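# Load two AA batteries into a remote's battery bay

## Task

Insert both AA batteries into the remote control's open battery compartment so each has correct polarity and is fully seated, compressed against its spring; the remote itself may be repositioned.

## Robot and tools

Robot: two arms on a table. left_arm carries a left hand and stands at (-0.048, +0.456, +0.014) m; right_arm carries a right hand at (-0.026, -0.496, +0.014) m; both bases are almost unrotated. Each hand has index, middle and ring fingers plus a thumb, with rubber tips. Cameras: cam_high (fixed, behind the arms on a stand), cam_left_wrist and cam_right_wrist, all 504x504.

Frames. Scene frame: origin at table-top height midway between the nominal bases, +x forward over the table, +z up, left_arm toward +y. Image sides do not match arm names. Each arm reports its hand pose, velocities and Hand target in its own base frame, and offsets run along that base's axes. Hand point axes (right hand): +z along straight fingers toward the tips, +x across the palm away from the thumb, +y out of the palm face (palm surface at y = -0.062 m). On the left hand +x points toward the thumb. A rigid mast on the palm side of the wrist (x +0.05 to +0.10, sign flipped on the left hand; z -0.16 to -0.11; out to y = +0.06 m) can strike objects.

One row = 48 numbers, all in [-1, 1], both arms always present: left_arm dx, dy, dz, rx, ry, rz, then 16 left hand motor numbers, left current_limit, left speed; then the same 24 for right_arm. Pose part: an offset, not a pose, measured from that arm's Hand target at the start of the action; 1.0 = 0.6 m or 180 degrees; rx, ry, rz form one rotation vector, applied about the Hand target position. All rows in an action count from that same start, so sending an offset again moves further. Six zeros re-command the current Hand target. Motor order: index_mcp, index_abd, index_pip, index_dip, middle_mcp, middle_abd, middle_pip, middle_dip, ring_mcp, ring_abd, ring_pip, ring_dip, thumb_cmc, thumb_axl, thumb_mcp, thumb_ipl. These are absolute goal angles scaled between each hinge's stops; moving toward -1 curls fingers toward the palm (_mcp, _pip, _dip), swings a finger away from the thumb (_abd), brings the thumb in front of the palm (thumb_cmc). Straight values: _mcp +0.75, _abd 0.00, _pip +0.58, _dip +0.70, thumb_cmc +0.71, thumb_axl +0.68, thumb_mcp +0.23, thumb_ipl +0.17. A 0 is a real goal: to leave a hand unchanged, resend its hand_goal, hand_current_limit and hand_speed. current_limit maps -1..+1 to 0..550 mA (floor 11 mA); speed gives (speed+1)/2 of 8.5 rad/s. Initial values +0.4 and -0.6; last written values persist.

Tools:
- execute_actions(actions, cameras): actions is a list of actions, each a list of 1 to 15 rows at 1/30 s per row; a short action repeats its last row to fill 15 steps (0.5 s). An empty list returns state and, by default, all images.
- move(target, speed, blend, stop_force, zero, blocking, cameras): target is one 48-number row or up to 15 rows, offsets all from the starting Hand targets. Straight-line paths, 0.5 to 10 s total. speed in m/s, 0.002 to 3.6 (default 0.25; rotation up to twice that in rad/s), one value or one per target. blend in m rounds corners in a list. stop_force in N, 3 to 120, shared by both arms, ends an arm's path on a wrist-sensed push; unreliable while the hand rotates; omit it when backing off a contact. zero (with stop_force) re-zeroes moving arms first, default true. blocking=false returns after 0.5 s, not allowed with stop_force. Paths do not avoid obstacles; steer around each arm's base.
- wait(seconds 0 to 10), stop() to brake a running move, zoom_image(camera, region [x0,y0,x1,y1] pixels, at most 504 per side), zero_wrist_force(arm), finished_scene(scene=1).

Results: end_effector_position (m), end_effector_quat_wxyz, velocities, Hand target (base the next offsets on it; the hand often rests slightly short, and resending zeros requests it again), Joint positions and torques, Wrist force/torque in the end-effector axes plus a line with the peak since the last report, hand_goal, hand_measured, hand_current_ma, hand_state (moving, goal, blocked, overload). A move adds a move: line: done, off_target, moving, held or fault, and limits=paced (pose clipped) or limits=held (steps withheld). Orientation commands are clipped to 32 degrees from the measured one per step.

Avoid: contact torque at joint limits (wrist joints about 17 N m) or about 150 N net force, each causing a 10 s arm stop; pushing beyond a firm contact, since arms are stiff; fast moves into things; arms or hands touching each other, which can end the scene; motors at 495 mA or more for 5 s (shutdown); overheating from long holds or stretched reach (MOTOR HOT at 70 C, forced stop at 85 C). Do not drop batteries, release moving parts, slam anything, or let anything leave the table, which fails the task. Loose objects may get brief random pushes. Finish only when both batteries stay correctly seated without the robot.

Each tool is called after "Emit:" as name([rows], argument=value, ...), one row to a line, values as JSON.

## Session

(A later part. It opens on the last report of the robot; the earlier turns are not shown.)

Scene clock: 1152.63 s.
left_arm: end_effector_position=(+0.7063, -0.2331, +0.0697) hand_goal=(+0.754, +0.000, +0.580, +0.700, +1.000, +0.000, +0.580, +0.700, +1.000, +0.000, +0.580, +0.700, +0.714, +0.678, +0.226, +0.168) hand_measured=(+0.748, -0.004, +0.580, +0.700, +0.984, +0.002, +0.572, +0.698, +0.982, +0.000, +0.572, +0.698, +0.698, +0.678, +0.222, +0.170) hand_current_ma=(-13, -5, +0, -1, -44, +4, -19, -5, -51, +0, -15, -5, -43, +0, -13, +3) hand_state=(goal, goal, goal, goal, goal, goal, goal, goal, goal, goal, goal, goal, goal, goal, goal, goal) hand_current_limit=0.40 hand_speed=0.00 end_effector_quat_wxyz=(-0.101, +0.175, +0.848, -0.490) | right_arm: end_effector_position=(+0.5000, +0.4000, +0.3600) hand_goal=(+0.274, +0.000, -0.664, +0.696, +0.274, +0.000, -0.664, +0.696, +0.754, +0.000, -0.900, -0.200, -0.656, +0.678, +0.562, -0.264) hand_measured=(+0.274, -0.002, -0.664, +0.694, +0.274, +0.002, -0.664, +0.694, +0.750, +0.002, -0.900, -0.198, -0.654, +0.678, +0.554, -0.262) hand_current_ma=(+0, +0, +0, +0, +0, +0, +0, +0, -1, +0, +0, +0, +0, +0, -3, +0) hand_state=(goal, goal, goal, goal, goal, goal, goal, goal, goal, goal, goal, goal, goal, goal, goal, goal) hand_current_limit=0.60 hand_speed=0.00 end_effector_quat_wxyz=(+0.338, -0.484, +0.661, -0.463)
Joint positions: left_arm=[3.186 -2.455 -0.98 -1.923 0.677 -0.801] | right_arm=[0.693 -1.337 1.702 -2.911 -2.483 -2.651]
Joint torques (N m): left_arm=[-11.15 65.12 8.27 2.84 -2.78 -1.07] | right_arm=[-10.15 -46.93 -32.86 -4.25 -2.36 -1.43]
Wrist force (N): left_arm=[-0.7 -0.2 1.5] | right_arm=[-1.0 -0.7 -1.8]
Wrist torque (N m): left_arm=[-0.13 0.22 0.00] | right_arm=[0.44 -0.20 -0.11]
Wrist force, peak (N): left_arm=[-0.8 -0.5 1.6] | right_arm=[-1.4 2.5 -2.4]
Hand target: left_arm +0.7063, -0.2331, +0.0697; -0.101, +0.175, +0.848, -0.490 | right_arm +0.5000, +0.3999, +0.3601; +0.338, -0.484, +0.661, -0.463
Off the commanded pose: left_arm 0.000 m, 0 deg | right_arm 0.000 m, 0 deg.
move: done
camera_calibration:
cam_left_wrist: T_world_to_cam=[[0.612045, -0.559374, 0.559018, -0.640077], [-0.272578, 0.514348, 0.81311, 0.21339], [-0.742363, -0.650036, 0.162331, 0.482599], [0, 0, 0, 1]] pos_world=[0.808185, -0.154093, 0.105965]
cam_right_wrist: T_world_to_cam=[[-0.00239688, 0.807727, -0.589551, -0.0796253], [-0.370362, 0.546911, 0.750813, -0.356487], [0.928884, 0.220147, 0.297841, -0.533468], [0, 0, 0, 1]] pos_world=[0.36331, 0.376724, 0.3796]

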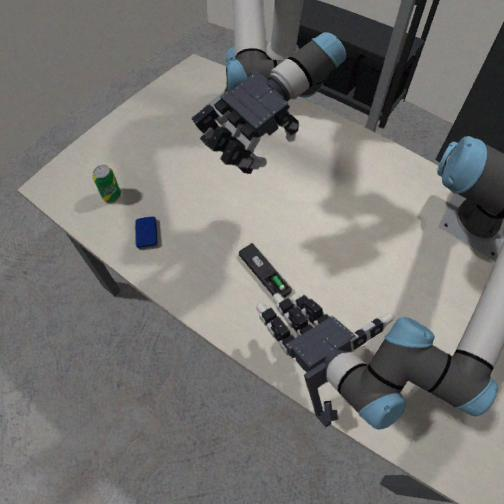

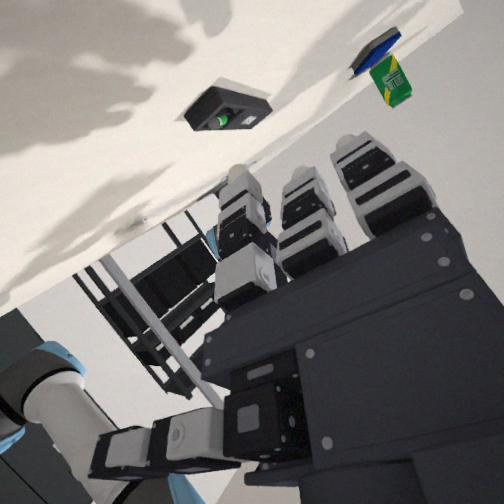

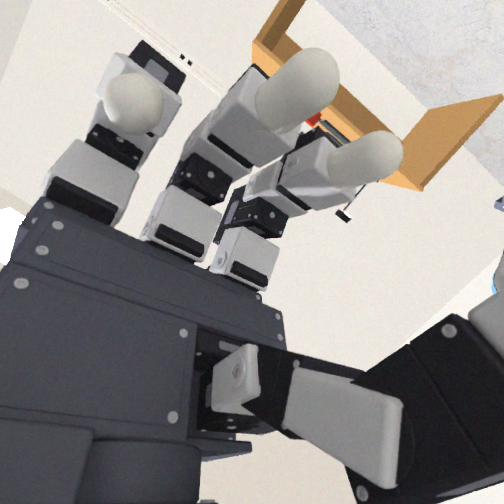

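Emit:
move(target=[0,0,0,0,0,0, 0.754,0,0.58,0.70,1.0,0,0.58,0.7,1.0,0,0.58,0.7,0.714,0.678,0.226,0.168,0.4,0.0, 0.1677,0.0597,-0.4667,0,0,0, 0.274,0,-0.664,0.696,0.274,0,-0.664,0.696,0.754,0,-0.9,-0.2,-0.657,0.678,0.562,-0.265,0.6,0.0], speed=0.3, cameras=["all"])

Scene clock: 1161.53 s.
left_arm: end_effector_position=(+0.7063, -0.2331, +0.0697) hand_goal=(+0.754, +0.000, +0.580, +0.700, +1.000, +0.000, +0.580, +0.700, +1.000, +0.000, +0.580, +0.700, +0.714, +0.678, +0.226, +0.168) hand_measured=(+0.748, -0.004, +0.580, +0.700, +0.984, +0.002, +0.572, +0.698, +0.982, +0.000, +0.572, +0.698, +0.698, +0.678, +0.222, +0.170) hand_current_ma=(-13, -5, +0, -1, -44, +4, -19, -5, -51, +0, -15, -5, -43, +0, -13, +3) hand_state=(goal, goal, goal, goal, goal, goal, goal, goal, goal, goal, goal, goal, goal, goal, goal, goal) hand_current_limit=0.40 hand_speed=0.00 end_effector_quat_wxyz=(-0.101, +0.175, +0.848, -0.490) | right_arm: end_effector_position=(+0.6007, +0.4357, +0.0802) hand_goal=(+0.274, +0.000, -0.664, +0.696, +0.274, +0.000, -0.664, +0.696, +0.754, +0.000, -0.900, -0.200, -0.656, +0.678, +0.562, -0.264) hand_measured=(+0.272, -0.002, -0.664, +0.694, +0.272, +0.002, -0.664, +0.694, +0.750, +0.002, -0.900, -0.198, -0.654, +0.678, +0.556, -0.262) hand_current_ma=(+0, +0, +0, +0, +0, +0, +0, +0, -1, +0, +0, +0, +0, +0, -2, +0) hand_state=(goal, goal, goal, goal, goal, goal, goal, goal, goal, goal, goal, goal, goal, goal, goal, goal) hand_current_limit=0.60 hand_speed=0.00 end_effector_quat_wxyz=(+0.338, -0.484, +0.661, -0.463)
Joint positions: left_arm=[3.186 -2.455 -0.98 -1.923 0.677 -0.801] | right_arm=[0.633 -0.757 1.628 -3.458 -2.433 -2.702]
Joint torques (N m): left_arm=[-12.1 64.15 7.44 2.95 -2.63 -1.29] | right_arm=[8.12 -39.78 -12.73 -2.91 -3.38 1.37]
Wrist force (N): left_arm=[-0.7 -0.3 1.4] | right_arm=[-1.2 -1.0 -1.5]
Wrist torque (N m): left_arm=[-0.14 0.23 0.01] | right_arm=[0.41 -0.16 -0.13]
Wrist force, peak (N): left_arm=[-0.9 -0.6 1.5] | right_arm=[-0.4 -3.1 -3.0]
Hand target: left_arm +0.7063, -0.2331, +0.0697; -0.101, +0.175, +0.848, -0.490 | right_arm +0.6007, +0.4358, +0.0801; +0.338, -0.484, +0.661, -0.463
Off the commanded pose: left_arm 0.000 m, 0 deg | right_arm 0.000 m, 0 deg.
move: done
camera_calibration:
cam_left_wrist: T_world_to_cam=[[0.612045, -0.559374, 0.559018, -0.640077], [-0.272578, 0.514348, 0.81311, 0.21339], [-0.742363, -0.650036, 0.162331, 0.482599], [0, 0, 0, 1]] pos_world=[0.808185, -0.154093, 0.105965]
cam_right_wrist: T_world_to_cam=[[-0.00208696, 0.80771, -0.589576, -0.27331], [-0.370436, 0.547009, 0.750705, -0.128635], [0.928856, 0.219967, 0.298063, -0.551464], [0, 0, 0, 1]] pos_world=[0.464009, 0.412424, 0.0998008]

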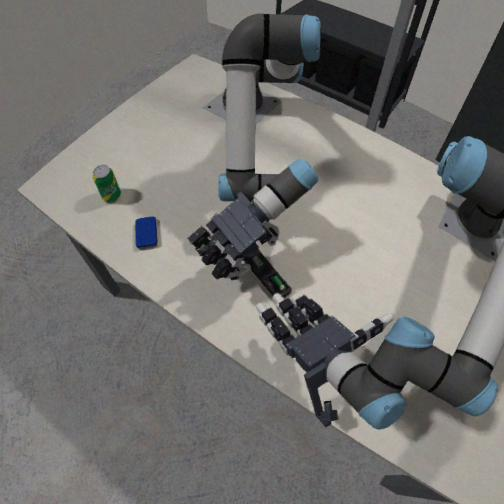

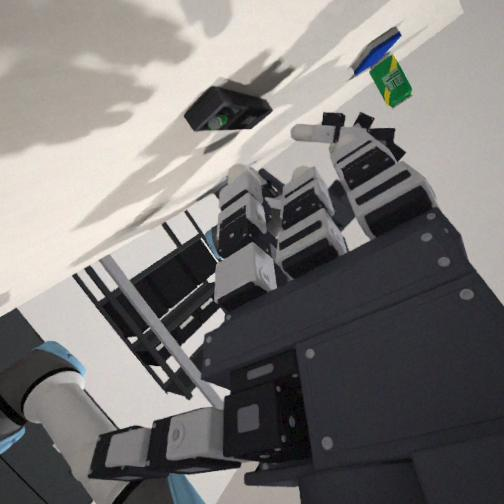

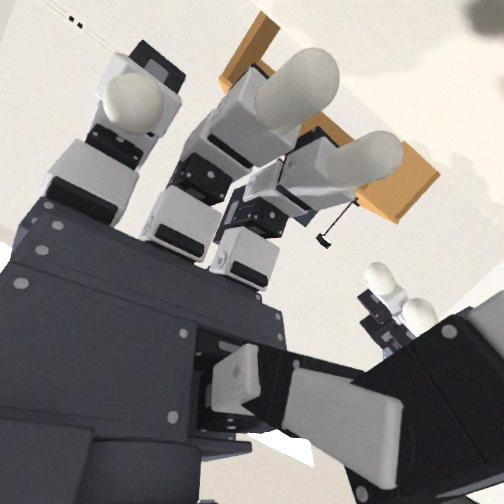

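Emit:
zoom_image(camera="cam_left_wrist", region=[170, 60, 430, 200])

Emit:
zoom_image(camera="cam_high", region=[180, 180, 320, 320])

Scaled by 1.938.

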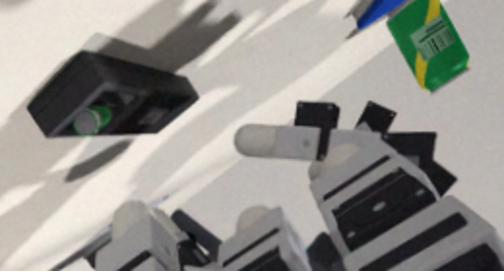

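Scaled by 3.600.

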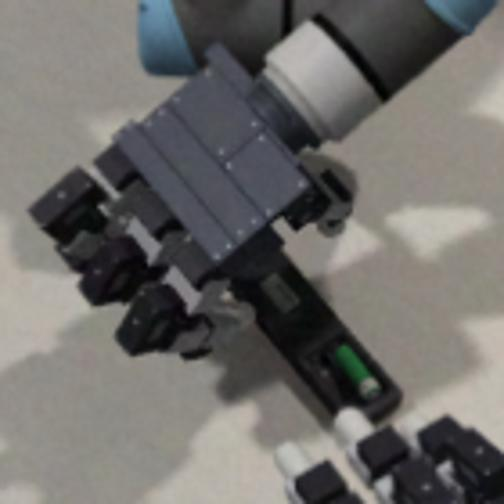

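Emit:
move(target=[0,0,0,0,0,0, 0.754,0,0.58,0.70,1.0,0,0.58,0.7,1.0,0,0.58,0.7,0.714,0.678,0.226,0.168,0.4,0.0, 0,0,-0.08,0,0,0, 0.274,0,-0.664,0.696,0.274,0,-0.664,0.696,0.754,0,-0.9,-0.2,-0.657,0.678,0.562,-0.265,0.6,0.0], speed=0.06, stop_force=5, cameras=["all"])

Emit:
zoom_image(camera="cam_left_wrist", region=[170, 60, 370, 200])

Emit:
zoom_image(camera="cam_high", region=[200, 200, 320, 320])

Scene clock: 1174.97 s.
left_arm: end_effector_position=(+0.7063, -0.2331, +0.0697) hand_goal=(+0.754, +0.000, +0.580, +0.700, +1.000, +0.000, +0.580, +0.700, +1.000, +0.000, +0.580, +0.700, +0.714, +0.678, +0.226, +0.168) hand_measured=(+0.748, -0.004, +0.580, +0.700, +0.984, +0.002, +0.572, +0.698, +0.982, +0.000, +0.572, +0.698, +0.698, +0.678, +0.222, +0.170) hand_current_ma=(-13, -5, +0, -1, -44, +4, -19, -5, -51, +0, -15, -5, -43, +0, -13, +3) hand_state=(goal, goal, goal, goal, goal, goal, goal, goal, goal, goal, goal, goal, goal, goal, goal, goal) hand_current_limit=0.40 hand_speed=0.00 end_effector_quat_wxyz=(-0.101, +0.175, +0.848, -0.490) | right_arm: end_effector_position=(+0.6007, +0.4358, +0.0321) hand_goal=(+0.274, +0.000, -0.664, +0.696, +0.274, +0.000, -0.664, +0.696, +0.754, +0.000, -0.900, -0.200, -0.656, +0.678, +0.562, -0.264) hand_measured=(+0.272, -0.002, -0.664, +0.694, +0.272, +0.002, -0.664, +0.694, +0.750, +0.002, -0.900, -0.198, -0.654, +0.678, +0.556, -0.262) hand_current_ma=(+0, +0, +0, +0, +0, +0, +0, +0, -1, +0, +0, +0, +0, +0, -2, +0) hand_state=(goal, goal, goal, goal, goal, goal, goal, goal, goal, goal, goal, goal, goal, goal, goal, goal) hand_current_limit=0.60 hand_speed=0.00 end_effector_quat_wxyz=(+0.338, -0.484, +0.661, -0.463)
Joint positions: left_arm=[3.186 -2.455 -0.98 -1.923 0.677 -0.801] | right_arm=[0.633 -0.667 1.619 -3.538 -2.433 -2.702]
Joint torques (N m): left_arm=[-11 66.26 8.09 2.9 -2.67 -1.09] | right_arm=[7.36 -64.66 -6.6 -0.5 -2.57 -1.45]
Wrist force (N): left_arm=[-0.9 -0.2 1.3] | right_arm=[-0.8 -0.8 -1.4]
Wrist torque (N m): left_arm=[-0.11 0.24 -0.01] | right_arm=[0.43 -0.23 -0.09]
Wrist force, peak (N): left_arm=[-0.9 -0.5 1.6] | right_arm=[-1.2 -1.2 -1.8]
Hand target: left_arm +0.7063, -0.2331, +0.0697; -0.101, +0.175, +0.848, -0.490 | right_arm +0.6007, +0.4358, +0.0321; +0.338, -0.484, +0.661, -0.463
Off the commanded pose: left_arm 0.000 m, 0 deg | right_arm 0.000 m, 0 deg.
move: done
camera_calibration:
cam_left_wrist: T_world_to_cam=[[0.612045, -0.559374, 0.559018, -0.640077], [-0.272578, 0.514348, 0.81311, 0.21339], [-0.742363, -0.650036, 0.162331, 0.482599], [0, 0, 0, 1]] pos_world=[0.808185, -0.154093, 0.105965]
cam_right_wrist: T_world_to_cam=[[-0.00208696, 0.80771, -0.589576, -0.301728], [-0.370436, 0.547009, 0.750705, -0.0924876], [0.928856, 0.219967, 0.298063, -0.537005], [0, 0, 0, 1]] pos_world=[0.463909, 0.412424, 0.0516008]

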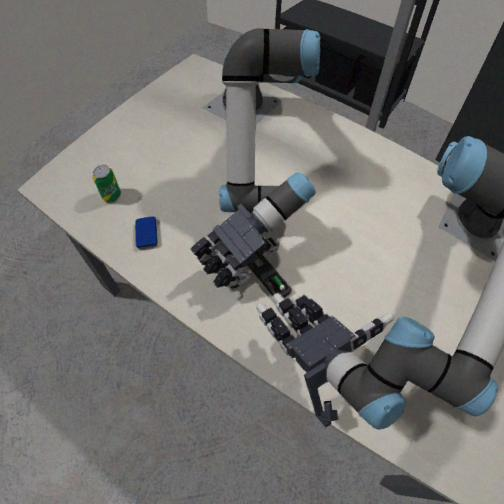

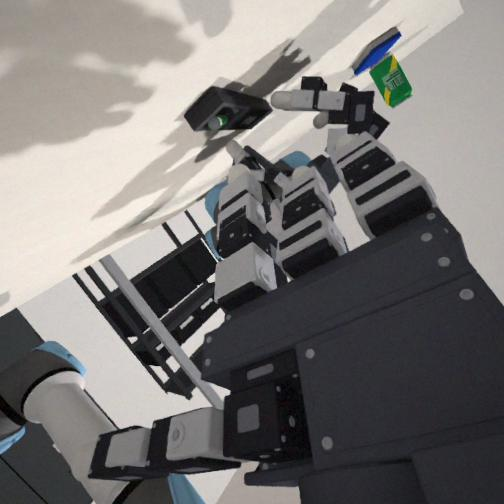

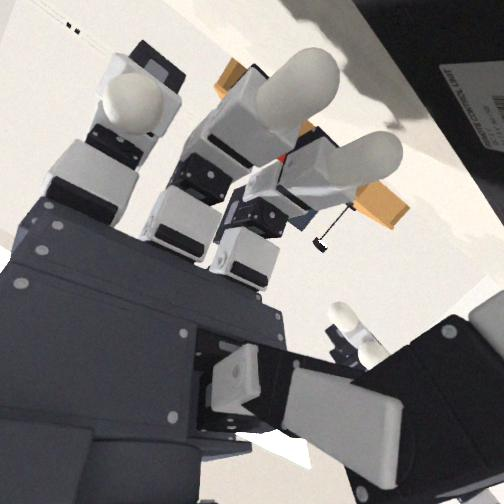

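Scaled by 2.520.

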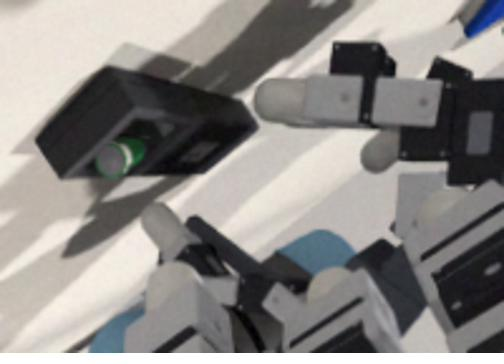

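Scaled by 4.200.

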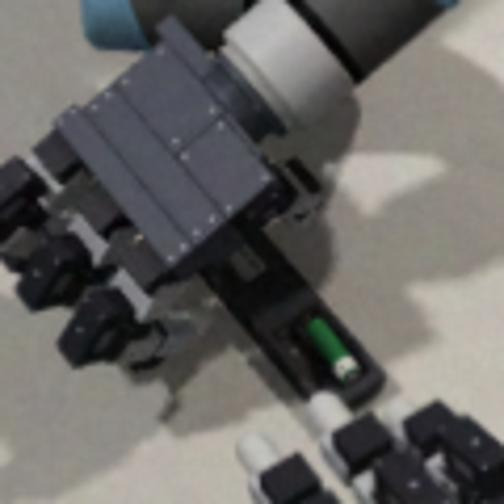

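Emit:
move([
  [0,0,0,0,0,0, 0.754,0,0.58,0.70,1.0,0,0.58,0.7,1.0,0,0.58,0.7,0.714,0.678,0.226,0.168,0.4,0.0, -0.0158,0.005,0,0,0,0, 0.274,0,-0.664,0.696,0.274,0,-0.664,0.696,0.754,0,-0.9,-0.2,-0.657,0.678,0.562,-0.265,0.6,0.0],
  [0,0,0,0,0,0, 0.754,0,0.58,0.70,1.0,0,0.58,0.7,1.0,0,0.58,0.7,0.714,0.678,0.226,0.168,0.4,0.0, -0.0158,0.005,-0.0302,0,0,0, 0.274,0,-0.664,0.696,0.274,0,-0.664,0.696,0.754,0,-0.9,-0.2,-0.657,0.678,0.562,-0.265,0.6,0.0],
], speed=0.03, stop_force=4, cameras=["cam_high","cam_left_wrist"])

Emit:
zoom_image(camera="cam_left_wrist", region=[170, 60, 370, 200])

Scene clock: 1215.43 s.
left_arm: end_effector_position=(+0.7063, -0.2331, +0.0697) hand_goal=(+0.754, +0.000, +0.580, +0.700, +1.000, +0.000, +0.580, +0.700, +1.000, +0.000, +0.580, +0.700, +0.714, +0.678, +0.226, +0.168) hand_measured=(+0.748, -0.004, +0.580, +0.700, +0.984, +0.002, +0.572, +0.698, +0.982, +0.000, +0.572, +0.698, +0.698, +0.678, +0.222, +0.170) hand_current_ma=(-13, -5, +0, -1, -44, +4, -19, -5, -51, +0, -15, -5, -43, +0, -13, +3) hand_state=(goal, goal, goal, goal, goal, goal, goal, goal, goal, goal, goal, goal, goal, goal, goal, goal) hand_current_limit=0.40 hand_speed=0.00 end_effector_quat_wxyz=(-0.101, +0.175, +0.848, -0.490) | right_arm: end_effector_position=(+0.5912, +0.4388, +0.0140) hand_goal=(+0.274, +0.000, -0.664, +0.696, +0.274, +0.000, -0.664, +0.696, +0.754, +0.000, -0.900, -0.200, -0.656, +0.678, +0.562, -0.264) hand_measured=(+0.272, -0.002, -0.664, +0.694, +0.272, +0.002, -0.664, +0.694, +0.750, +0.002, -0.900, -0.198, -0.654, +0.678, +0.556, -0.262) hand_current_ma=(+0, +0, +0, +0, +0, +0, +0, +0, -1, +0, +0, +0, +0, +0, -2, +0) hand_state=(goal, goal, goal, goal, goal, goal, goal, goal, goal, goal, goal, goal, goal, goal, goal, goal) hand_current_limit=0.60 hand_speed=0.00 end_effector_quat_wxyz=(+0.338, -0.484, +0.661, -0.463)
Joint positions: left_arm=[3.186 -2.455 -0.98 -1.923 0.677 -0.801] | right_arm=[0.646 -0.639 1.628 -3.567 -2.444 -2.691]
Joint torques (N m): left_arm=[-11.42 64.26 8.92 2.89 -2.69 -1.2] | right_arm=[-8.8 -64.58 -5.66 -0.42 1.32 -1.09]
Wrist force (N): left_arm=[-0.8 -0.4 1.3] | right_arm=[-1.2 -0.6 -1.6]
Wrist torque (N m): left_arm=[-0.14 0.23 0.00] | right_arm=[0.47 -0.15 -0.11]
Wrist force, peak (N): left_arm=[-1.0 -0.3 1.6] | right_arm=[-1.2 -0.8 -2.0]
Hand target: left_arm +0.7063, -0.2331, +0.0697; -0.101, +0.175, +0.848, -0.490 | right_arm +0.5912, +0.4388, +0.0140; +0.338, -0.484, +0.661, -0.463
Off the commanded pose: left_arm 0.000 m, 0 deg | right_arm 0.000 m, 0 deg.
move: done
camera_calibration:
cam_left_wrist: T_world_to_cam=[[0.612045, -0.559374, 0.559018, -0.640077], [-0.272578, 0.514348, 0.81311, 0.21339], [-0.742363, -0.650036, 0.162331, 0.482599], [0, 0, 0, 1]] pos_world=[0.808185, -0.154093, 0.105965]
Images, in order (width x height): cam_high 504x504, cam_left_wrist 504x504.

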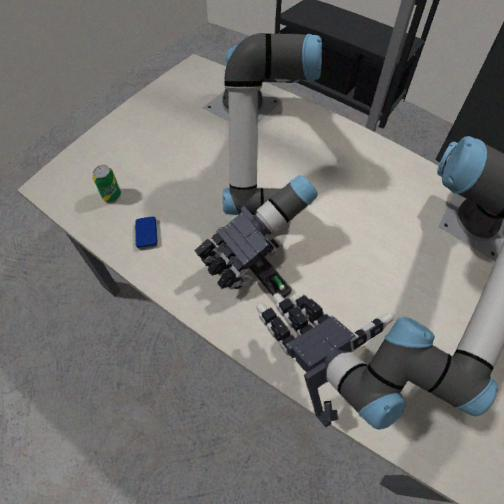

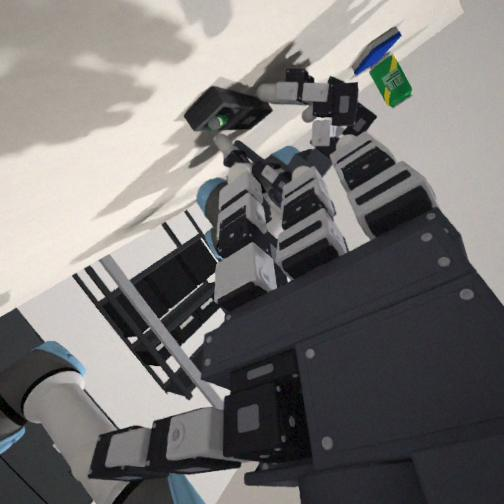

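Scaled by 2.520.

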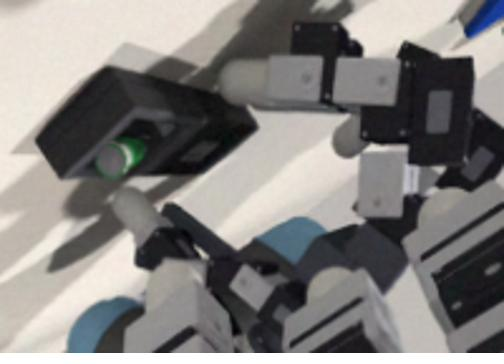

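Emit:
move([
  [0,0,0,0,0,0, 0.754,0,0.58,0.70,1.0,0,0.58,0.7,1.0,0,0.58,0.7,0.714,0.678,0.226,0.168,0.4,0.0, 0,0,0,0,0,0, 0.16,0,-0.59,0.696,0.16,0,-0.59,0.696,0.754,0,-0.9,-0.2,-0.657,0.678,0.5,-0.265,0.4,-0.7],
  [0,0,0,0,0,0, 0.754,0,0.58,0.70,1.0,0,0.58,0.7,1.0,0,0.58,0.7,0.714,0.678,0.226,0.168,0.4,0.0, 0,0,0,0,0,0, 0.078,0,-0.536,0.696,0.078,0,-0.536,0.696,0.754,0,-0.9,-0.2,-0.657,0.678,0.449,-0.265,0.4,-0.8],
], cameras=["cam_left_wrist"])

Emit:
zoom_image(camera="cam_left_wrist", region=[170, 60, 370, 200])

Scene clock: 1223.33 s.
left_arm: end_effector_position=(+0.7063, -0.2331, +0.0697) hand_goal=(+0.754, +0.000, +0.580, +0.700, +1.000, +0.000, +0.580, +0.700, +1.000, +0.000, +0.580, +0.700, +0.714, +0.678, +0.226, +0.168) hand_measured=(+0.748, -0.004, +0.580, +0.700, +0.984, +0.002, +0.572, +0.698, +0.982, +0.000, +0.572, +0.698, +0.698, +0.678, +0.222, +0.170) hand_current_ma=(-13, -5, +0, -1, -44, +4, -19, -5, -51, +0, -15, -5, -43, +0, -13, +3) hand_state=(goal, goal, goal, goal, goal, goal, goal, goal, goal, goal, goal, goal, goal, goal, goal, goal) hand_current_limit=0.40 hand_speed=0.00 end_effector_quat_wxyz=(-0.101, +0.175, +0.848, -0.490) | right_arm: end_effector_position=(+0.5912, +0.4388, +0.0140) hand_goal=(+0.078, +0.000, -0.536, +0.696, +0.078, +0.000, -0.536, +0.696, +0.754, +0.000, -0.900, -0.200, -0.656, +0.678, +0.450, -0.264) hand_measured=(+0.092, -0.002, -0.534, +0.696, +0.088, +0.002, -0.536, +0.694, +0.750, +0.002, -0.900, -0.198, -0.654, +0.678, +0.454, -0.262) hand_current_ma=(+5, +0, +0, +0, +3, +0, +0, +0, -1, +0, +0, +0, +0, +0, +1, +0) hand_state=(goal, goal, goal, goal, goal, goal, goal, goal, goal, goal, goal, goal, goal, goal, goal, goal) hand_current_limit=0.40 hand_speed=-0.80 end_effector_quat_wxyz=(+0.338, -0.484, +0.661, -0.463)
Joint positions: left_arm=[3.186 -2.455 -0.98 -1.923 0.677 -0.801] | right_arm=[0.646 -0.639 1.628 -3.567 -2.444 -2.691]
Joint torques (N m): left_arm=[-10.82 65.99 8.75 2.94 -2.81 -1.07] | right_arm=[-7.7 -61.97 -6.44 -0.55 -0.03 0.8]
Wrist force (N): left_arm=[-0.9 -0.3 1.4] | right_arm=[-1.0 -1.0 -1.1]
Wrist torque (N m): left_arm=[-0.13 0.25 -0.01] | right_arm=[0.47 -0.18 -0.09]
Wrist force, peak (N): left_arm=[-1.1 -0.2 1.6] | right_arm=[-1.6 -0.8 -1.8]
Hand target: left_arm +0.7063, -0.2331, +0.0697; -0.101, +0.175, +0.848, -0.490 | right_arm +0.5912, +0.4388, +0.0140; +0.338, -0.484, +0.661, -0.463
Off the commanded pose: left_arm 0.000 m, 0 deg | right_arm 0.000 m, 0 deg.
move: done
camera_calibration:
cam_left_wrist: T_world_to_cam=[[0.612045, -0.559374, 0.559018, -0.640077], [-0.272578, 0.514348, 0.81311, 0.21339], [-0.742363, -0.650036, 0.162331, 0.482599], [0, 0, 0, 1]] pos_world=[0.808185, -0.154093, 0.105965]
Images, in order (width x height): cam_left_wrist 504x504.

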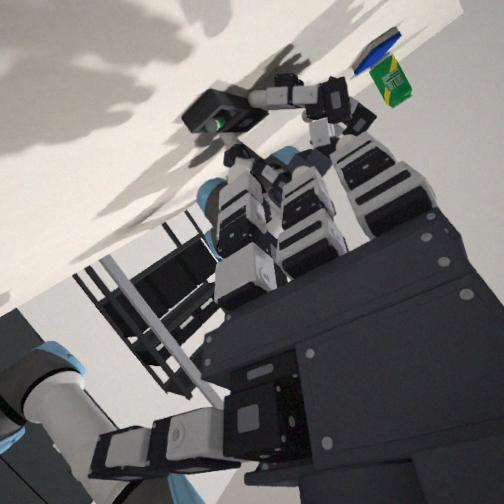

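Scaled by 2.520.

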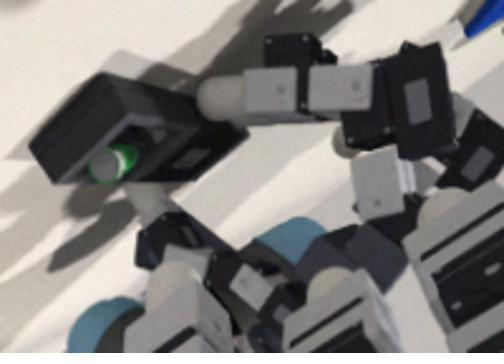

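Emit:
move([
  [0,0,0,0,0,0, 0.754,0,0.58,0.70,1.0,0,0.58,0.7,1.0,0,0.58,0.7,0.714,0.678,0.226,0.168,0.4,0.0, 0,0,0,0,0,0, 0.03,0,-0.536,0.696,0.03,0,-0.536,0.696,0.754,0,-0.9,-0.2,-0.657,0.678,0.39,-0.265,0.5,-0.85],
  [0,0,0,0,0,0, 0.754,0,0.58,0.70,1.0,0,0.58,0.7,1.0,0,0.58,0.7,0.714,0.678,0.226,0.168,0.4,0.0, 0,0,0,0,0,0, -0.03,0,-0.536,0.696,-0.03,0,-0.536,0.696,0.754,0,-0.9,-0.2,-0.657,0.678,0.32,-0.265,0.5,-0.85],
], cameras=["cam_left_wrist","cam_high"])

Emit:
zoom_image(camera="cam_left_wrist", region=[170, 60, 370, 200])

Emit:
zoom_image(camera="cam_high", region=[220, 240, 310, 330])

Scene clock: 1228.27 s.
left_arm: end_effector_position=(+0.7063, -0.2331, +0.0697) hand_goal=(+0.754, +0.000, +0.580, +0.700, +1.000, +0.000, +0.580, +0.700, +1.000, +0.000, +0.580, +0.700, +0.714, +0.678, +0.226, +0.168) hand_measured=(+0.748, -0.004, +0.580, +0.700, +0.984, +0.002, +0.572, +0.698, +0.982, +0.000, +0.572, +0.698, +0.698, +0.678, +0.222, +0.170) hand_current_ma=(-13, -5, +0, -1, -44, +4, -19, -5, -51, +0, -15, -5, -43, +0, -13, +3) hand_state=(goal, goal, goal, goal, goal, goal, goal, goal, goal, goal, goal, goal, goal, goal, goal, goal) hand_current_limit=0.40 hand_speed=0.00 end_effector_quat_wxyz=(-0.101, +0.175, +0.848, -0.490) | right_arm: end_effector_position=(+0.5912, +0.4388, +0.0140) hand_goal=(-0.030, +0.000, -0.536, +0.696, -0.030, +0.000, -0.536, +0.696, +0.754, +0.000, -0.900, -0.200, -0.656, +0.678, +0.320, -0.264) hand_measured=(+0.058, -0.002, -0.516, +0.704, +0.052, +0.002, -0.518, +0.704, +0.750, +0.002, -0.900, -0.198, -0.654, +0.678, +0.450, -0.240) hand_current_ma=(+161, +0, +11, +2, +147, +0, +9, +2, -1, +0, +0, +0, +0, +0, +412, +23) hand_state=(blocked, goal, blocked, goal, blocked, goal, goal, goal, goal, goal, goal, goal, goal, goal, blocked, blocked) hand_current_limit=0.50 hand_speed=-0.85 end_effector_quat_wxyz=(+0.338, -0.484, +0.661, -0.463)
Joint positions: left_arm=[3.186 -2.455 -0.98 -1.923 0.677 -0.801] | right_arm=[0.646 -0.639 1.628 -3.567 -2.444 -2.691]
Joint torques (N m): left_arm=[-12.09 63.81 8.01 3.07 -2.64 -1.17] | right_arm=[-1.32 -53.04 -9.75 -1.29 -1.15 1.41]
Wrist force (N): left_arm=[-0.8 -0.5 1.5] | right_arm=[-0.9 -4.7 -1.5]
Wrist torque (N m): left_arm=[-0.16 0.24 -0.01] | right_arm=[0.20 -0.16 -0.09]
Wrist force, peak (N): left_arm=[-0.9 -0.2 1.7] | right_arm=[-1.2 -4.9 -1.6]
Hand target: left_arm +0.7063, -0.2331, +0.0697; -0.101, +0.175, +0.848, -0.490 | right_arm +0.5912, +0.4388, +0.0140; +0.338, -0.484, +0.661, -0.463
Off the commanded pose: left_arm 0.000 m, 0 deg | right_arm 0.000 m, 0 deg.
move: done
camera_calibration:
cam_left_wrist: T_world_to_cam=[[0.612045, -0.559374, 0.559018, -0.640077], [-0.272578, 0.514348, 0.81311, 0.21339], [-0.742363, -0.650036, 0.162331, 0.482599], [0, 0, 0, 1]] pos_world=[0.808185, -0.154093, 0.105965]
Images, in order (width x height): cam_high 504x504, cam_left_wrist 504x504.

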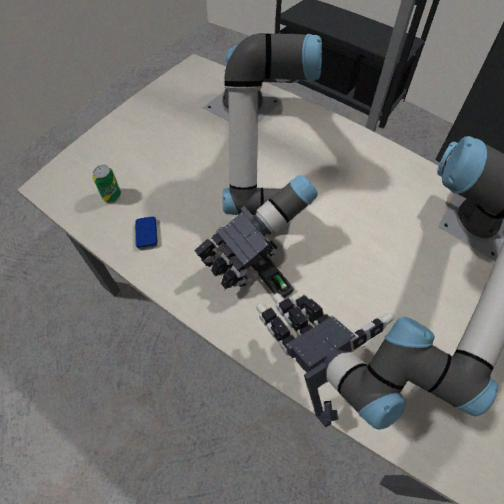

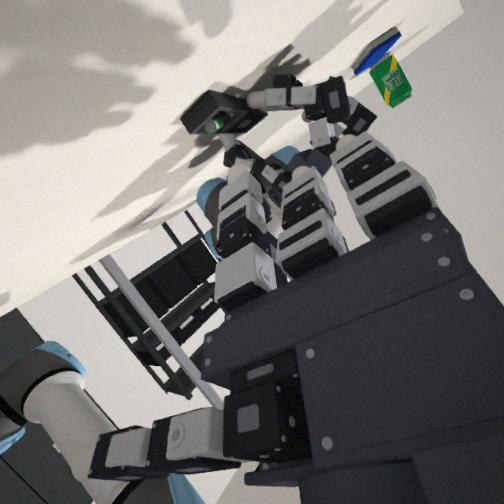

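Scaled by 2.520.

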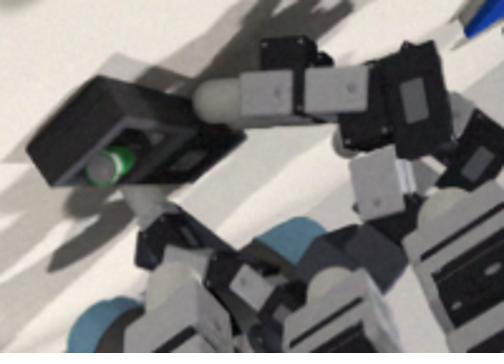

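Scaled by 5.600.

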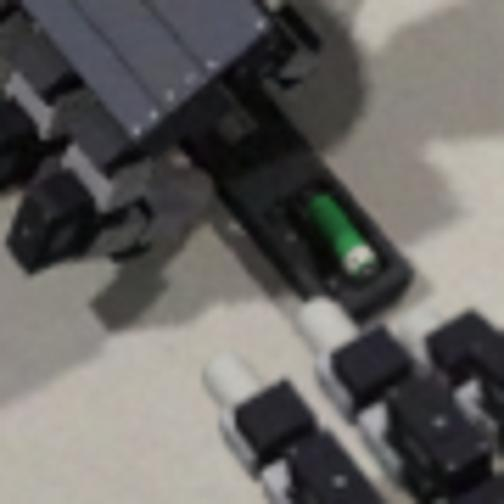

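Emit:
zoom_image(camera="cam_left_wrist", region=[175, 80, 275, 140])

Scaled by 5.040.

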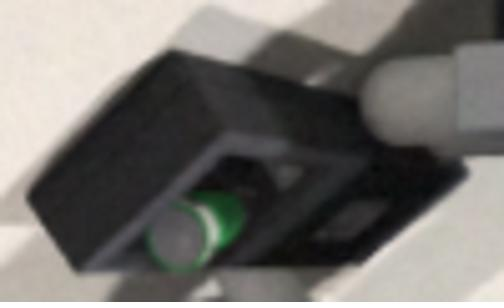

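Emit:
move([
  [-0.0445,-0.1255,-0.0162,0,0,0, 0.754,0,0.58,0.70,1.0,0,0.58,0.7,1.0,0,0.58,0.7,0.714,0.678,0.226,0.168,0.4,0.0, 0,0,0,0,0,0, -0.03,0,-0.536,0.696,-0.03,0,-0.536,0.696,0.754,0,-0.9,-0.2,-0.657,0.678,0.32,-0.265,0.5,-0.85],
  [-0.0445,-0.1255,-0.0778,0,0,0, 0.754,0,0.58,0.70,1.0,0,0.58,0.7,1.0,0,0.58,0.7,0.714,0.678,0.226,0.168,0.4,0.0, 0,0,0,0,0,0, -0.03,0,-0.536,0.696,-0.03,0,-0.536,0.696,0.754,0,-0.9,-0.2,-0.657,0.678,0.32,-0.265,0.5,-0.85],
], speed=0.12, cameras=["cam_left_wrist","cam_high"])

Emit:
zoom_image(camera="cam_left_wrist", region=[150, 60, 350, 200])

Emit:
zoom_image(camera="cam_high", region=[230, 240, 330, 340])

Scene clock: 1258.77 s.
left_arm: end_effector_position=(+0.6795, -0.3084, +0.0229) hand_goal=(+0.754, +0.000, +0.580, +0.700, +1.000, +0.000, +0.580, +0.700, +1.000, +0.000, +0.580, +0.700, +0.714, +0.678, +0.226, +0.168) hand_measured=(+0.748, -0.004, +0.580, +0.700, +0.984, +0.002, +0.572, +0.698, +0.982, +0.000, +0.574, +0.698, +0.698, +0.678, +0.222, +0.170) hand_current_ma=(-15, -5, +0, -1, -44, +4, -18, -5, -51, +0, -15, -5, -43, +0, -13, +3) hand_state=(goal, goal, goal, goal, goal, goal, goal, goal, goal, goal, goal, goal, goal, goal, goal, goal) hand_current_limit=0.40 hand_speed=0.00 end_effector_quat_wxyz=(-0.101, +0.175, +0.848, -0.490) | right_arm: end_effector_position=(+0.5912, +0.4388, +0.0140) hand_goal=(-0.030, +0.000, -0.536, +0.696, -0.030, +0.000, -0.536, +0.696, +0.754, +0.000, -0.900, -0.200, -0.656, +0.678, +0.320, -0.264) hand_measured=(+0.058, -0.002, -0.516, +0.704, +0.052, +0.002, -0.518, +0.704, +0.750, +0.002, -0.900, -0.198, -0.654, +0.678, +0.450, -0.240) hand_current_ma=(+161, +0, +11, +2, +147, +0, +9, +2, -1, +0, +0, +0, +0, +0, +412, +23) hand_state=(blocked, goal, blocked, goal, blocked, goal, goal, goal, goal, goal, goal, goal, goal, goal, blocked, blocked) hand_current_limit=0.50 hand_speed=-0.85 end_effector_quat_wxyz=(+0.338, -0.484, +0.661, -0.463)
Joint positions: left_arm=[3.089 -2.46 -1.123 -1.67 0.623 -0.934] | right_arm=[0.646 -0.639 1.628 -3.567 -2.444 -2.691]
Joint torques (N m): left_arm=[6.21 64.54 37.46 -0.63 -1.05 -0.7] | right_arm=[4.13 -42.87 -13.83 -1.75 -2.57 1.37]
Wrist force (N): left_arm=[-0.7 -0.6 1.4] | right_arm=[-0.6 -4.7 -1.2]
Wrist torque (N m): left_arm=[-0.17 0.22 0.10] | right_arm=[0.18 -0.20 -0.06]
Wrist force, peak (N): left_arm=[-0.6 -1.5 3.3] | right_arm=[-1.0 -5.1 -1.4]
Hand target: left_arm +0.6796, -0.3084, +0.0231; -0.101, +0.175, +0.848, -0.490 | right_arm +0.5912, +0.4388, +0.0140; +0.338, -0.484, +0.661, -0.463
Off the commanded pose: left_arm 0.000 m, 0 deg | right_arm 0.000 m, 0 deg.
move: done
camera_calibration:
cam_left_wrist: T_world_to_cam=[[0.612196, -0.559421, 0.558806, -0.639749], [-0.272312, 0.514321, 0.813216, 0.282648], [-0.742336, -0.650017, 0.162528, 0.421325], [0, 0, 0, 1]] pos_world=[0.781385, -0.229393, 0.0591645]
Images, in order (width x height): cam_high 504x504, cam_left_wrist 504x504.

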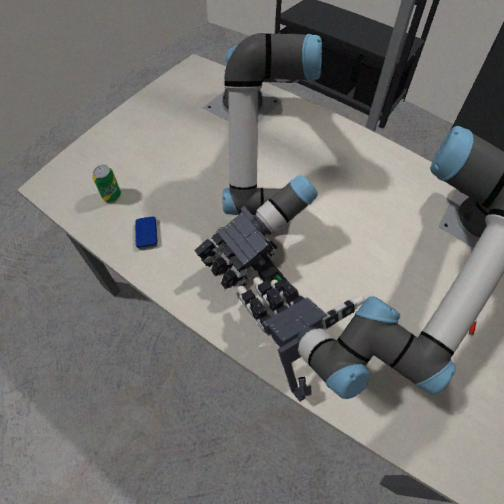

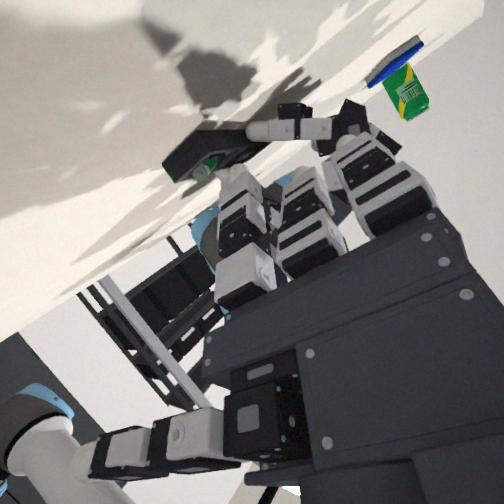

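Scaled by 2.520.

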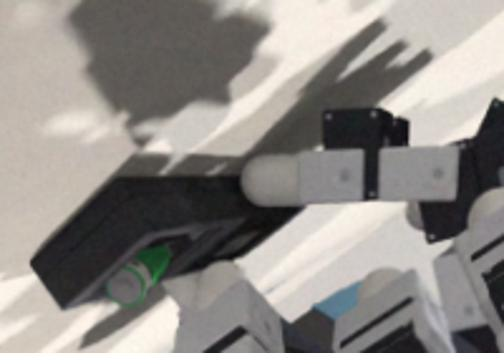

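Scaled by 5.040.

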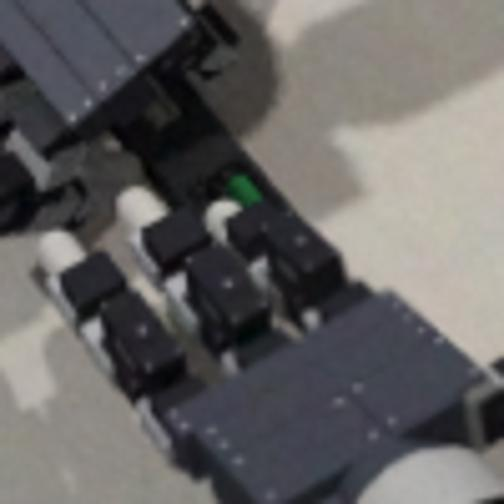

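Emit:
move([
  [0,0,-0.0183,0,0,0, 0.754,0,0.58,0.70,1.0,0,0.58,0.7,1.0,0,0.58,0.7,0.714,0.678,0.226,0.168,0.4,0.0, 0,0,0,0,0,0, -0.03,0,-0.536,0.696,-0.03,0,-0.536,0.696,0.754,0,-0.9,-0.2,-0.657,0.678,0.32,-0.265,0.5,-0.85],
  [-0.0158,0.0053,-0.0183,0,0,0, 0.754,0,0.58,0.70,1.0,0,0.58,0.7,1.0,0,0.58,0.7,0.714,0.678,0.226,0.168,0.4,0.0, 0,0,0,0,0,0, -0.03,0,-0.536,0.696,-0.03,0,-0.536,0.696,0.754,0,-0.9,-0.2,-0.657,0.678,0.32,-0.265,0.5,-0.85],
], speed=0.02, stop_force=4, cameras=["cam_left_wrist","cam_high"])

Emit:
zoom_image(camera="cam_left_wrist", region=[150, 110, 270, 190])

Emit:
zoom_image(camera="cam_high", region=[230, 240, 330, 340])

Scene clock: 1270.63 s.
left_arm: end_effector_position=(+0.6701, -0.3052, +0.0121) hand_goal=(+0.754, +0.000, +0.580, +0.700, +1.000, +0.000, +0.580, +0.700, +1.000, +0.000, +0.580, +0.700, +0.714, +0.678, +0.226, +0.168) hand_measured=(+0.748, -0.004, +0.580, +0.700, +0.984, +0.002, +0.572, +0.698, +0.982, +0.000, +0.574, +0.698, +0.698, +0.678, +0.222, +0.170) hand_current_ma=(-15, -5, +0, -1, -44, +4, -18, -5, -51, +0, -15, -5, -43, +0, -13, +3) hand_state=(goal, goal, goal, goal, goal, goal, goal, goal, goal, goal, goal, goal, goal, goal, goal, goal) hand_current_limit=0.40 hand_speed=0.00 end_effector_quat_wxyz=(-0.101, +0.175, +0.848, -0.490) | right_arm: end_effector_position=(+0.5912, +0.4388, +0.0140) hand_goal=(-0.030, +0.000, -0.536, +0.696, -0.030, +0.000, -0.536, +0.696, +0.754, +0.000, -0.900, -0.200, -0.656, +0.678, +0.320, -0.264) hand_measured=(+0.058, -0.002, -0.516, +0.704, +0.052, +0.002, -0.518, +0.704, +0.750, +0.002, -0.900, -0.198, -0.654, +0.678, +0.450, -0.240) hand_current_ma=(+161, +0, +11, +2, +147, +0, +9, +2, -1, +0, +0, +0, +0, +0, +412, +23) hand_state=(blocked, goal, blocked, goal, blocked, goal, goal, goal, goal, goal, goal, goal, goal, goal, blocked, blocked) hand_current_limit=0.50 hand_speed=-0.85 end_effector_quat_wxyz=(+0.338, -0.484, +0.661, -0.463)
Joint positions: left_arm=[3.092 -2.45 -1.173 -1.634 0.624 -0.929] | right_arm=[0.646 -0.639 1.628 -3.567 -2.444 -2.691]
Joint torques (N m): left_arm=[-3.72 44.37 37.12 -0.47 -1.79 -1.17] | right_arm=[5.66 -39.85 -17.83 -2.46 -2.64 1.07]
Wrist force (N): left_arm=[-0.5 -0.3 1.3] | right_arm=[-1.2 -4.8 -1.5]
Wrist torque (N m): left_arm=[-0.13 0.19 0.11] | right_arm=[0.18 -0.13 -0.10]
Wrist force, peak (N): left_arm=[-0.6 -0.5 1.8] | right_arm=[-1.3 -5.3 -1.4]
Hand target: left_arm +0.6701, -0.3053, +0.0121; -0.101, +0.175, +0.848, -0.490 | right_arm +0.5912, +0.4388, +0.0140; +0.338, -0.484, +0.661, -0.463
Off the commanded pose: left_arm 0.000 m, 0 deg | right_arm 0.000 m, 0 deg.
move: done
camera_calibration:
cam_left_wrist: T_world_to_cam=[[0.612045, -0.559374, 0.559018, -0.626114], [-0.272578, 0.514348, 0.81311, 0.287469], [-0.742363, -0.650036, 0.162331, 0.418283], [0, 0, 0, 1]] pos_world=[0.772085, -0.226193, 0.0483649]
Images, in order (width x height): cam_high 504x504, cam_left_wrist 504x504.

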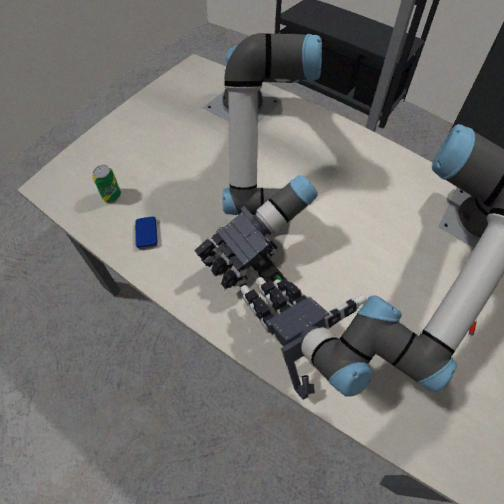

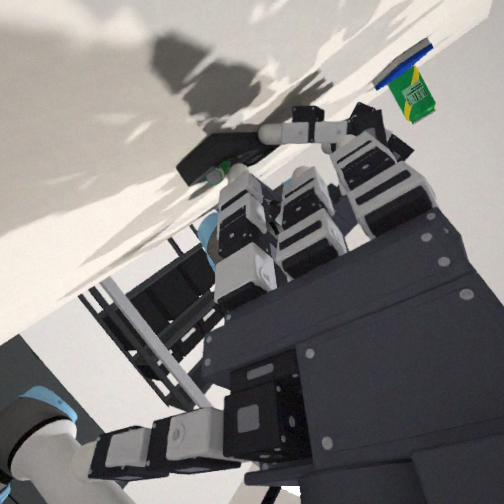

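Scaled by 4.200.

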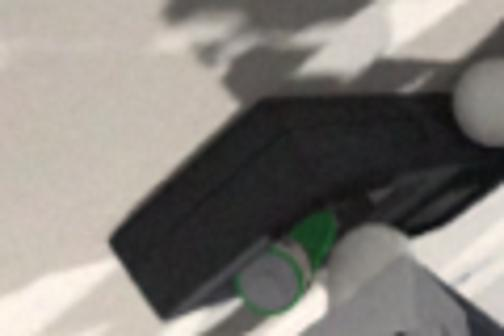

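Scaled by 5.040.

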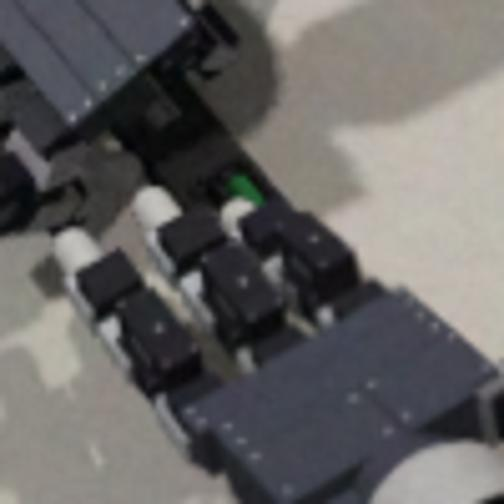

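Emit:
move([
  [-0.0095,0.0032,0,0,0,0, 0.754,0,0.58,0.70,1.0,0,0.58,0.7,1.0,0,0.58,0.7,0.714,0.678,0.226,0.168,0.4,0.0, 0,0,0,0,0,0, -0.03,0,-0.536,0.696,-0.03,0,-0.536,0.696,0.754,0,-0.9,-0.2,-0.657,0.678,0.32,-0.265,0.5,-0.85],
  [-0.0095,0.0032,-0.006,0,0,0, 0.754,0,0.58,0.70,1.0,0,0.58,0.7,1.0,0,0.58,0.7,0.714,0.678,0.226,0.168,0.4,0.0, 0,0,0,0,0,0, -0.03,0,-0.536,0.696,-0.03,0,-0.536,0.696,0.754,0,-0.9,-0.2,-0.657,0.678,0.32,-0.265,0.5,-0.85],
  [-0.0205,0.0069,-0.006,0,0,0, 0.754,0,0.58,0.70,1.0,0,0.58,0.7,1.0,0,0.58,0.7,0.714,0.678,0.226,0.168,0.4,0.0, 0,0,0,0,0,0, -0.03,0,-0.536,0.696,-0.03,0,-0.536,0.696,0.754,0,-0.9,-0.2,-0.657,0.678,0.32,-0.265,0.5,-0.85],
], speed=0.015, stop_force=4, cameras=["cam_left_wrist","cam_high"])

Emit:
zoom_image(camera="cam_left_wrist", region=[150, 110, 270, 190])

Emit:
zoom_image(camera="cam_high", region=[230, 240, 330, 340])

Scene clock: 1293.40 s.
left_arm: end_effector_position=(+0.6578, -0.3011, +0.0085) hand_goal=(+0.754, +0.000, +0.580, +0.700, +1.000, +0.000, +0.580, +0.700, +1.000, +0.000, +0.580, +0.700, +0.714, +0.678, +0.226, +0.168) hand_measured=(+0.766, -0.020, +0.590, +0.704, +0.984, +0.002, +0.572, +0.698, +0.982, +0.000, +0.574, +0.698, +0.698, +0.678, +0.222, +0.170) hand_current_ma=(+34, -44, +22, +8, -44, +4, -18, -5, -51, +0, -15, -5, -43, +0, -13, +3) hand_state=(goal, goal, goal, goal, goal, goal, goal, goal, goal, goal, goal, goal, goal, goal, goal, goal) hand_current_limit=0.40 hand_speed=0.00 end_effector_quat_wxyz=(-0.101, +0.175, +0.848, -0.490) | right_arm: end_effector_position=(+0.5912, +0.4388, +0.0140) hand_goal=(-0.030, +0.000, -0.536, +0.696, -0.030, +0.000, -0.536, +0.696, +0.754, +0.000, -0.900, -0.200, -0.656, +0.678, +0.320, -0.264) hand_measured=(+0.048, -0.002, -0.510, +0.708, +0.050, +0.002, -0.516, +0.706, +0.750, +0.002, -0.900, -0.198, -0.658, +0.678, +0.450, -0.234) hand_current_ma=(+129, +0, +16, +4, +141, +0, +10, +3, -1, +0, +0, +0, +0, +0, +413, +34) hand_state=(blocked, goal, blocked, goal, blocked, goal, goal, goal, goal, goal, goal, goal, goal, goal, blocked, blocked) hand_current_limit=0.50 hand_speed=-0.85 end_effector_quat_wxyz=(+0.338, -0.484, +0.661, -0.463)
Joint positions: left_arm=[3.097 -2.425 -1.23 -1.607 0.627 -0.922] | right_arm=[0.646 -0.639 1.628 -3.567 -2.444 -2.691]
Joint torques (N m): left_arm=[-3.98 39.91 34.82 -0.33 -0.97 -1.22] | right_arm=[3.5 -38.4 -22.01 -3.38 -2.62 1.29]
Wrist force (N): left_arm=[-1.3 -2.0 0.1] | right_arm=[-1.0 -2.4 -2.6]
Wrist torque (N m): left_arm=[0.03 0.15 0.03] | right_arm=[0.30 -0.19 -0.12]
Wrist force, peak (N): left_arm=[-1.4 -2.2 -0.6] | right_arm=[-0.9 -5.1 -1.5]
Hand target: left_arm +0.6578, -0.3011, +0.0085; -0.101, +0.175, +0.848, -0.490 | right_arm +0.5912, +0.4388, +0.0140; +0.338, -0.484, +0.661, -0.463
Off the commanded pose: left_arm 0.000 m, 0 deg | right_arm 0.000 m, 0 deg.
move: done
camera_calibration:
cam_left_wrist: T_world_to_cam=[[0.612045, -0.559374, 0.559018, -0.614224], [-0.272578, 0.514348, 0.81311, 0.284883], [-0.742363, -0.650036, 0.162331, 0.412466], [0, 0, 0, 1]] pos_world=[0.759785, -0.221993, 0.0447649]
Images, in order (width x height): cam_high 504x504, cam_left_wrist 504x504.

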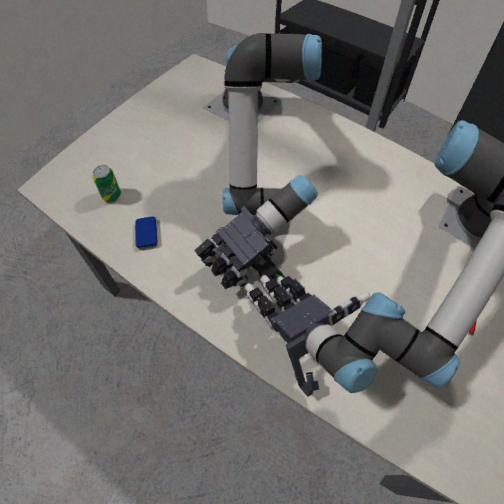

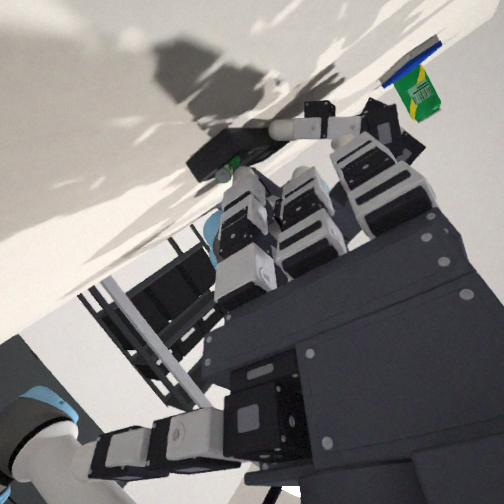

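Scaled by 4.200.

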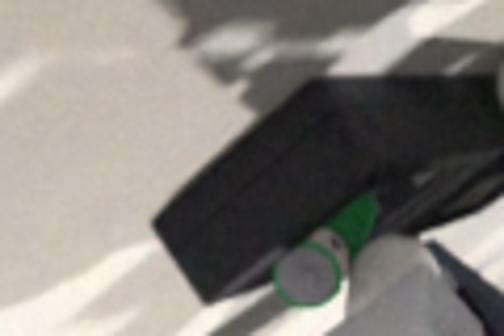

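Scaled by 5.040.

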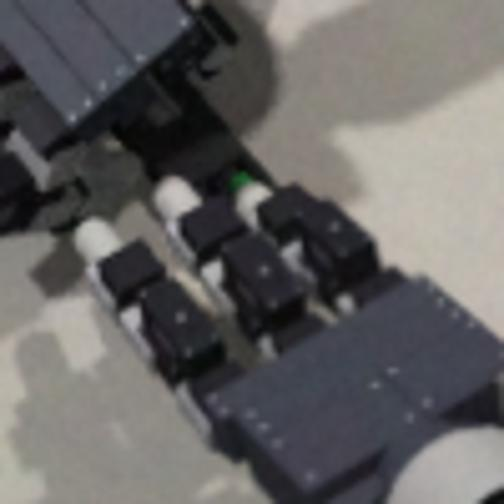

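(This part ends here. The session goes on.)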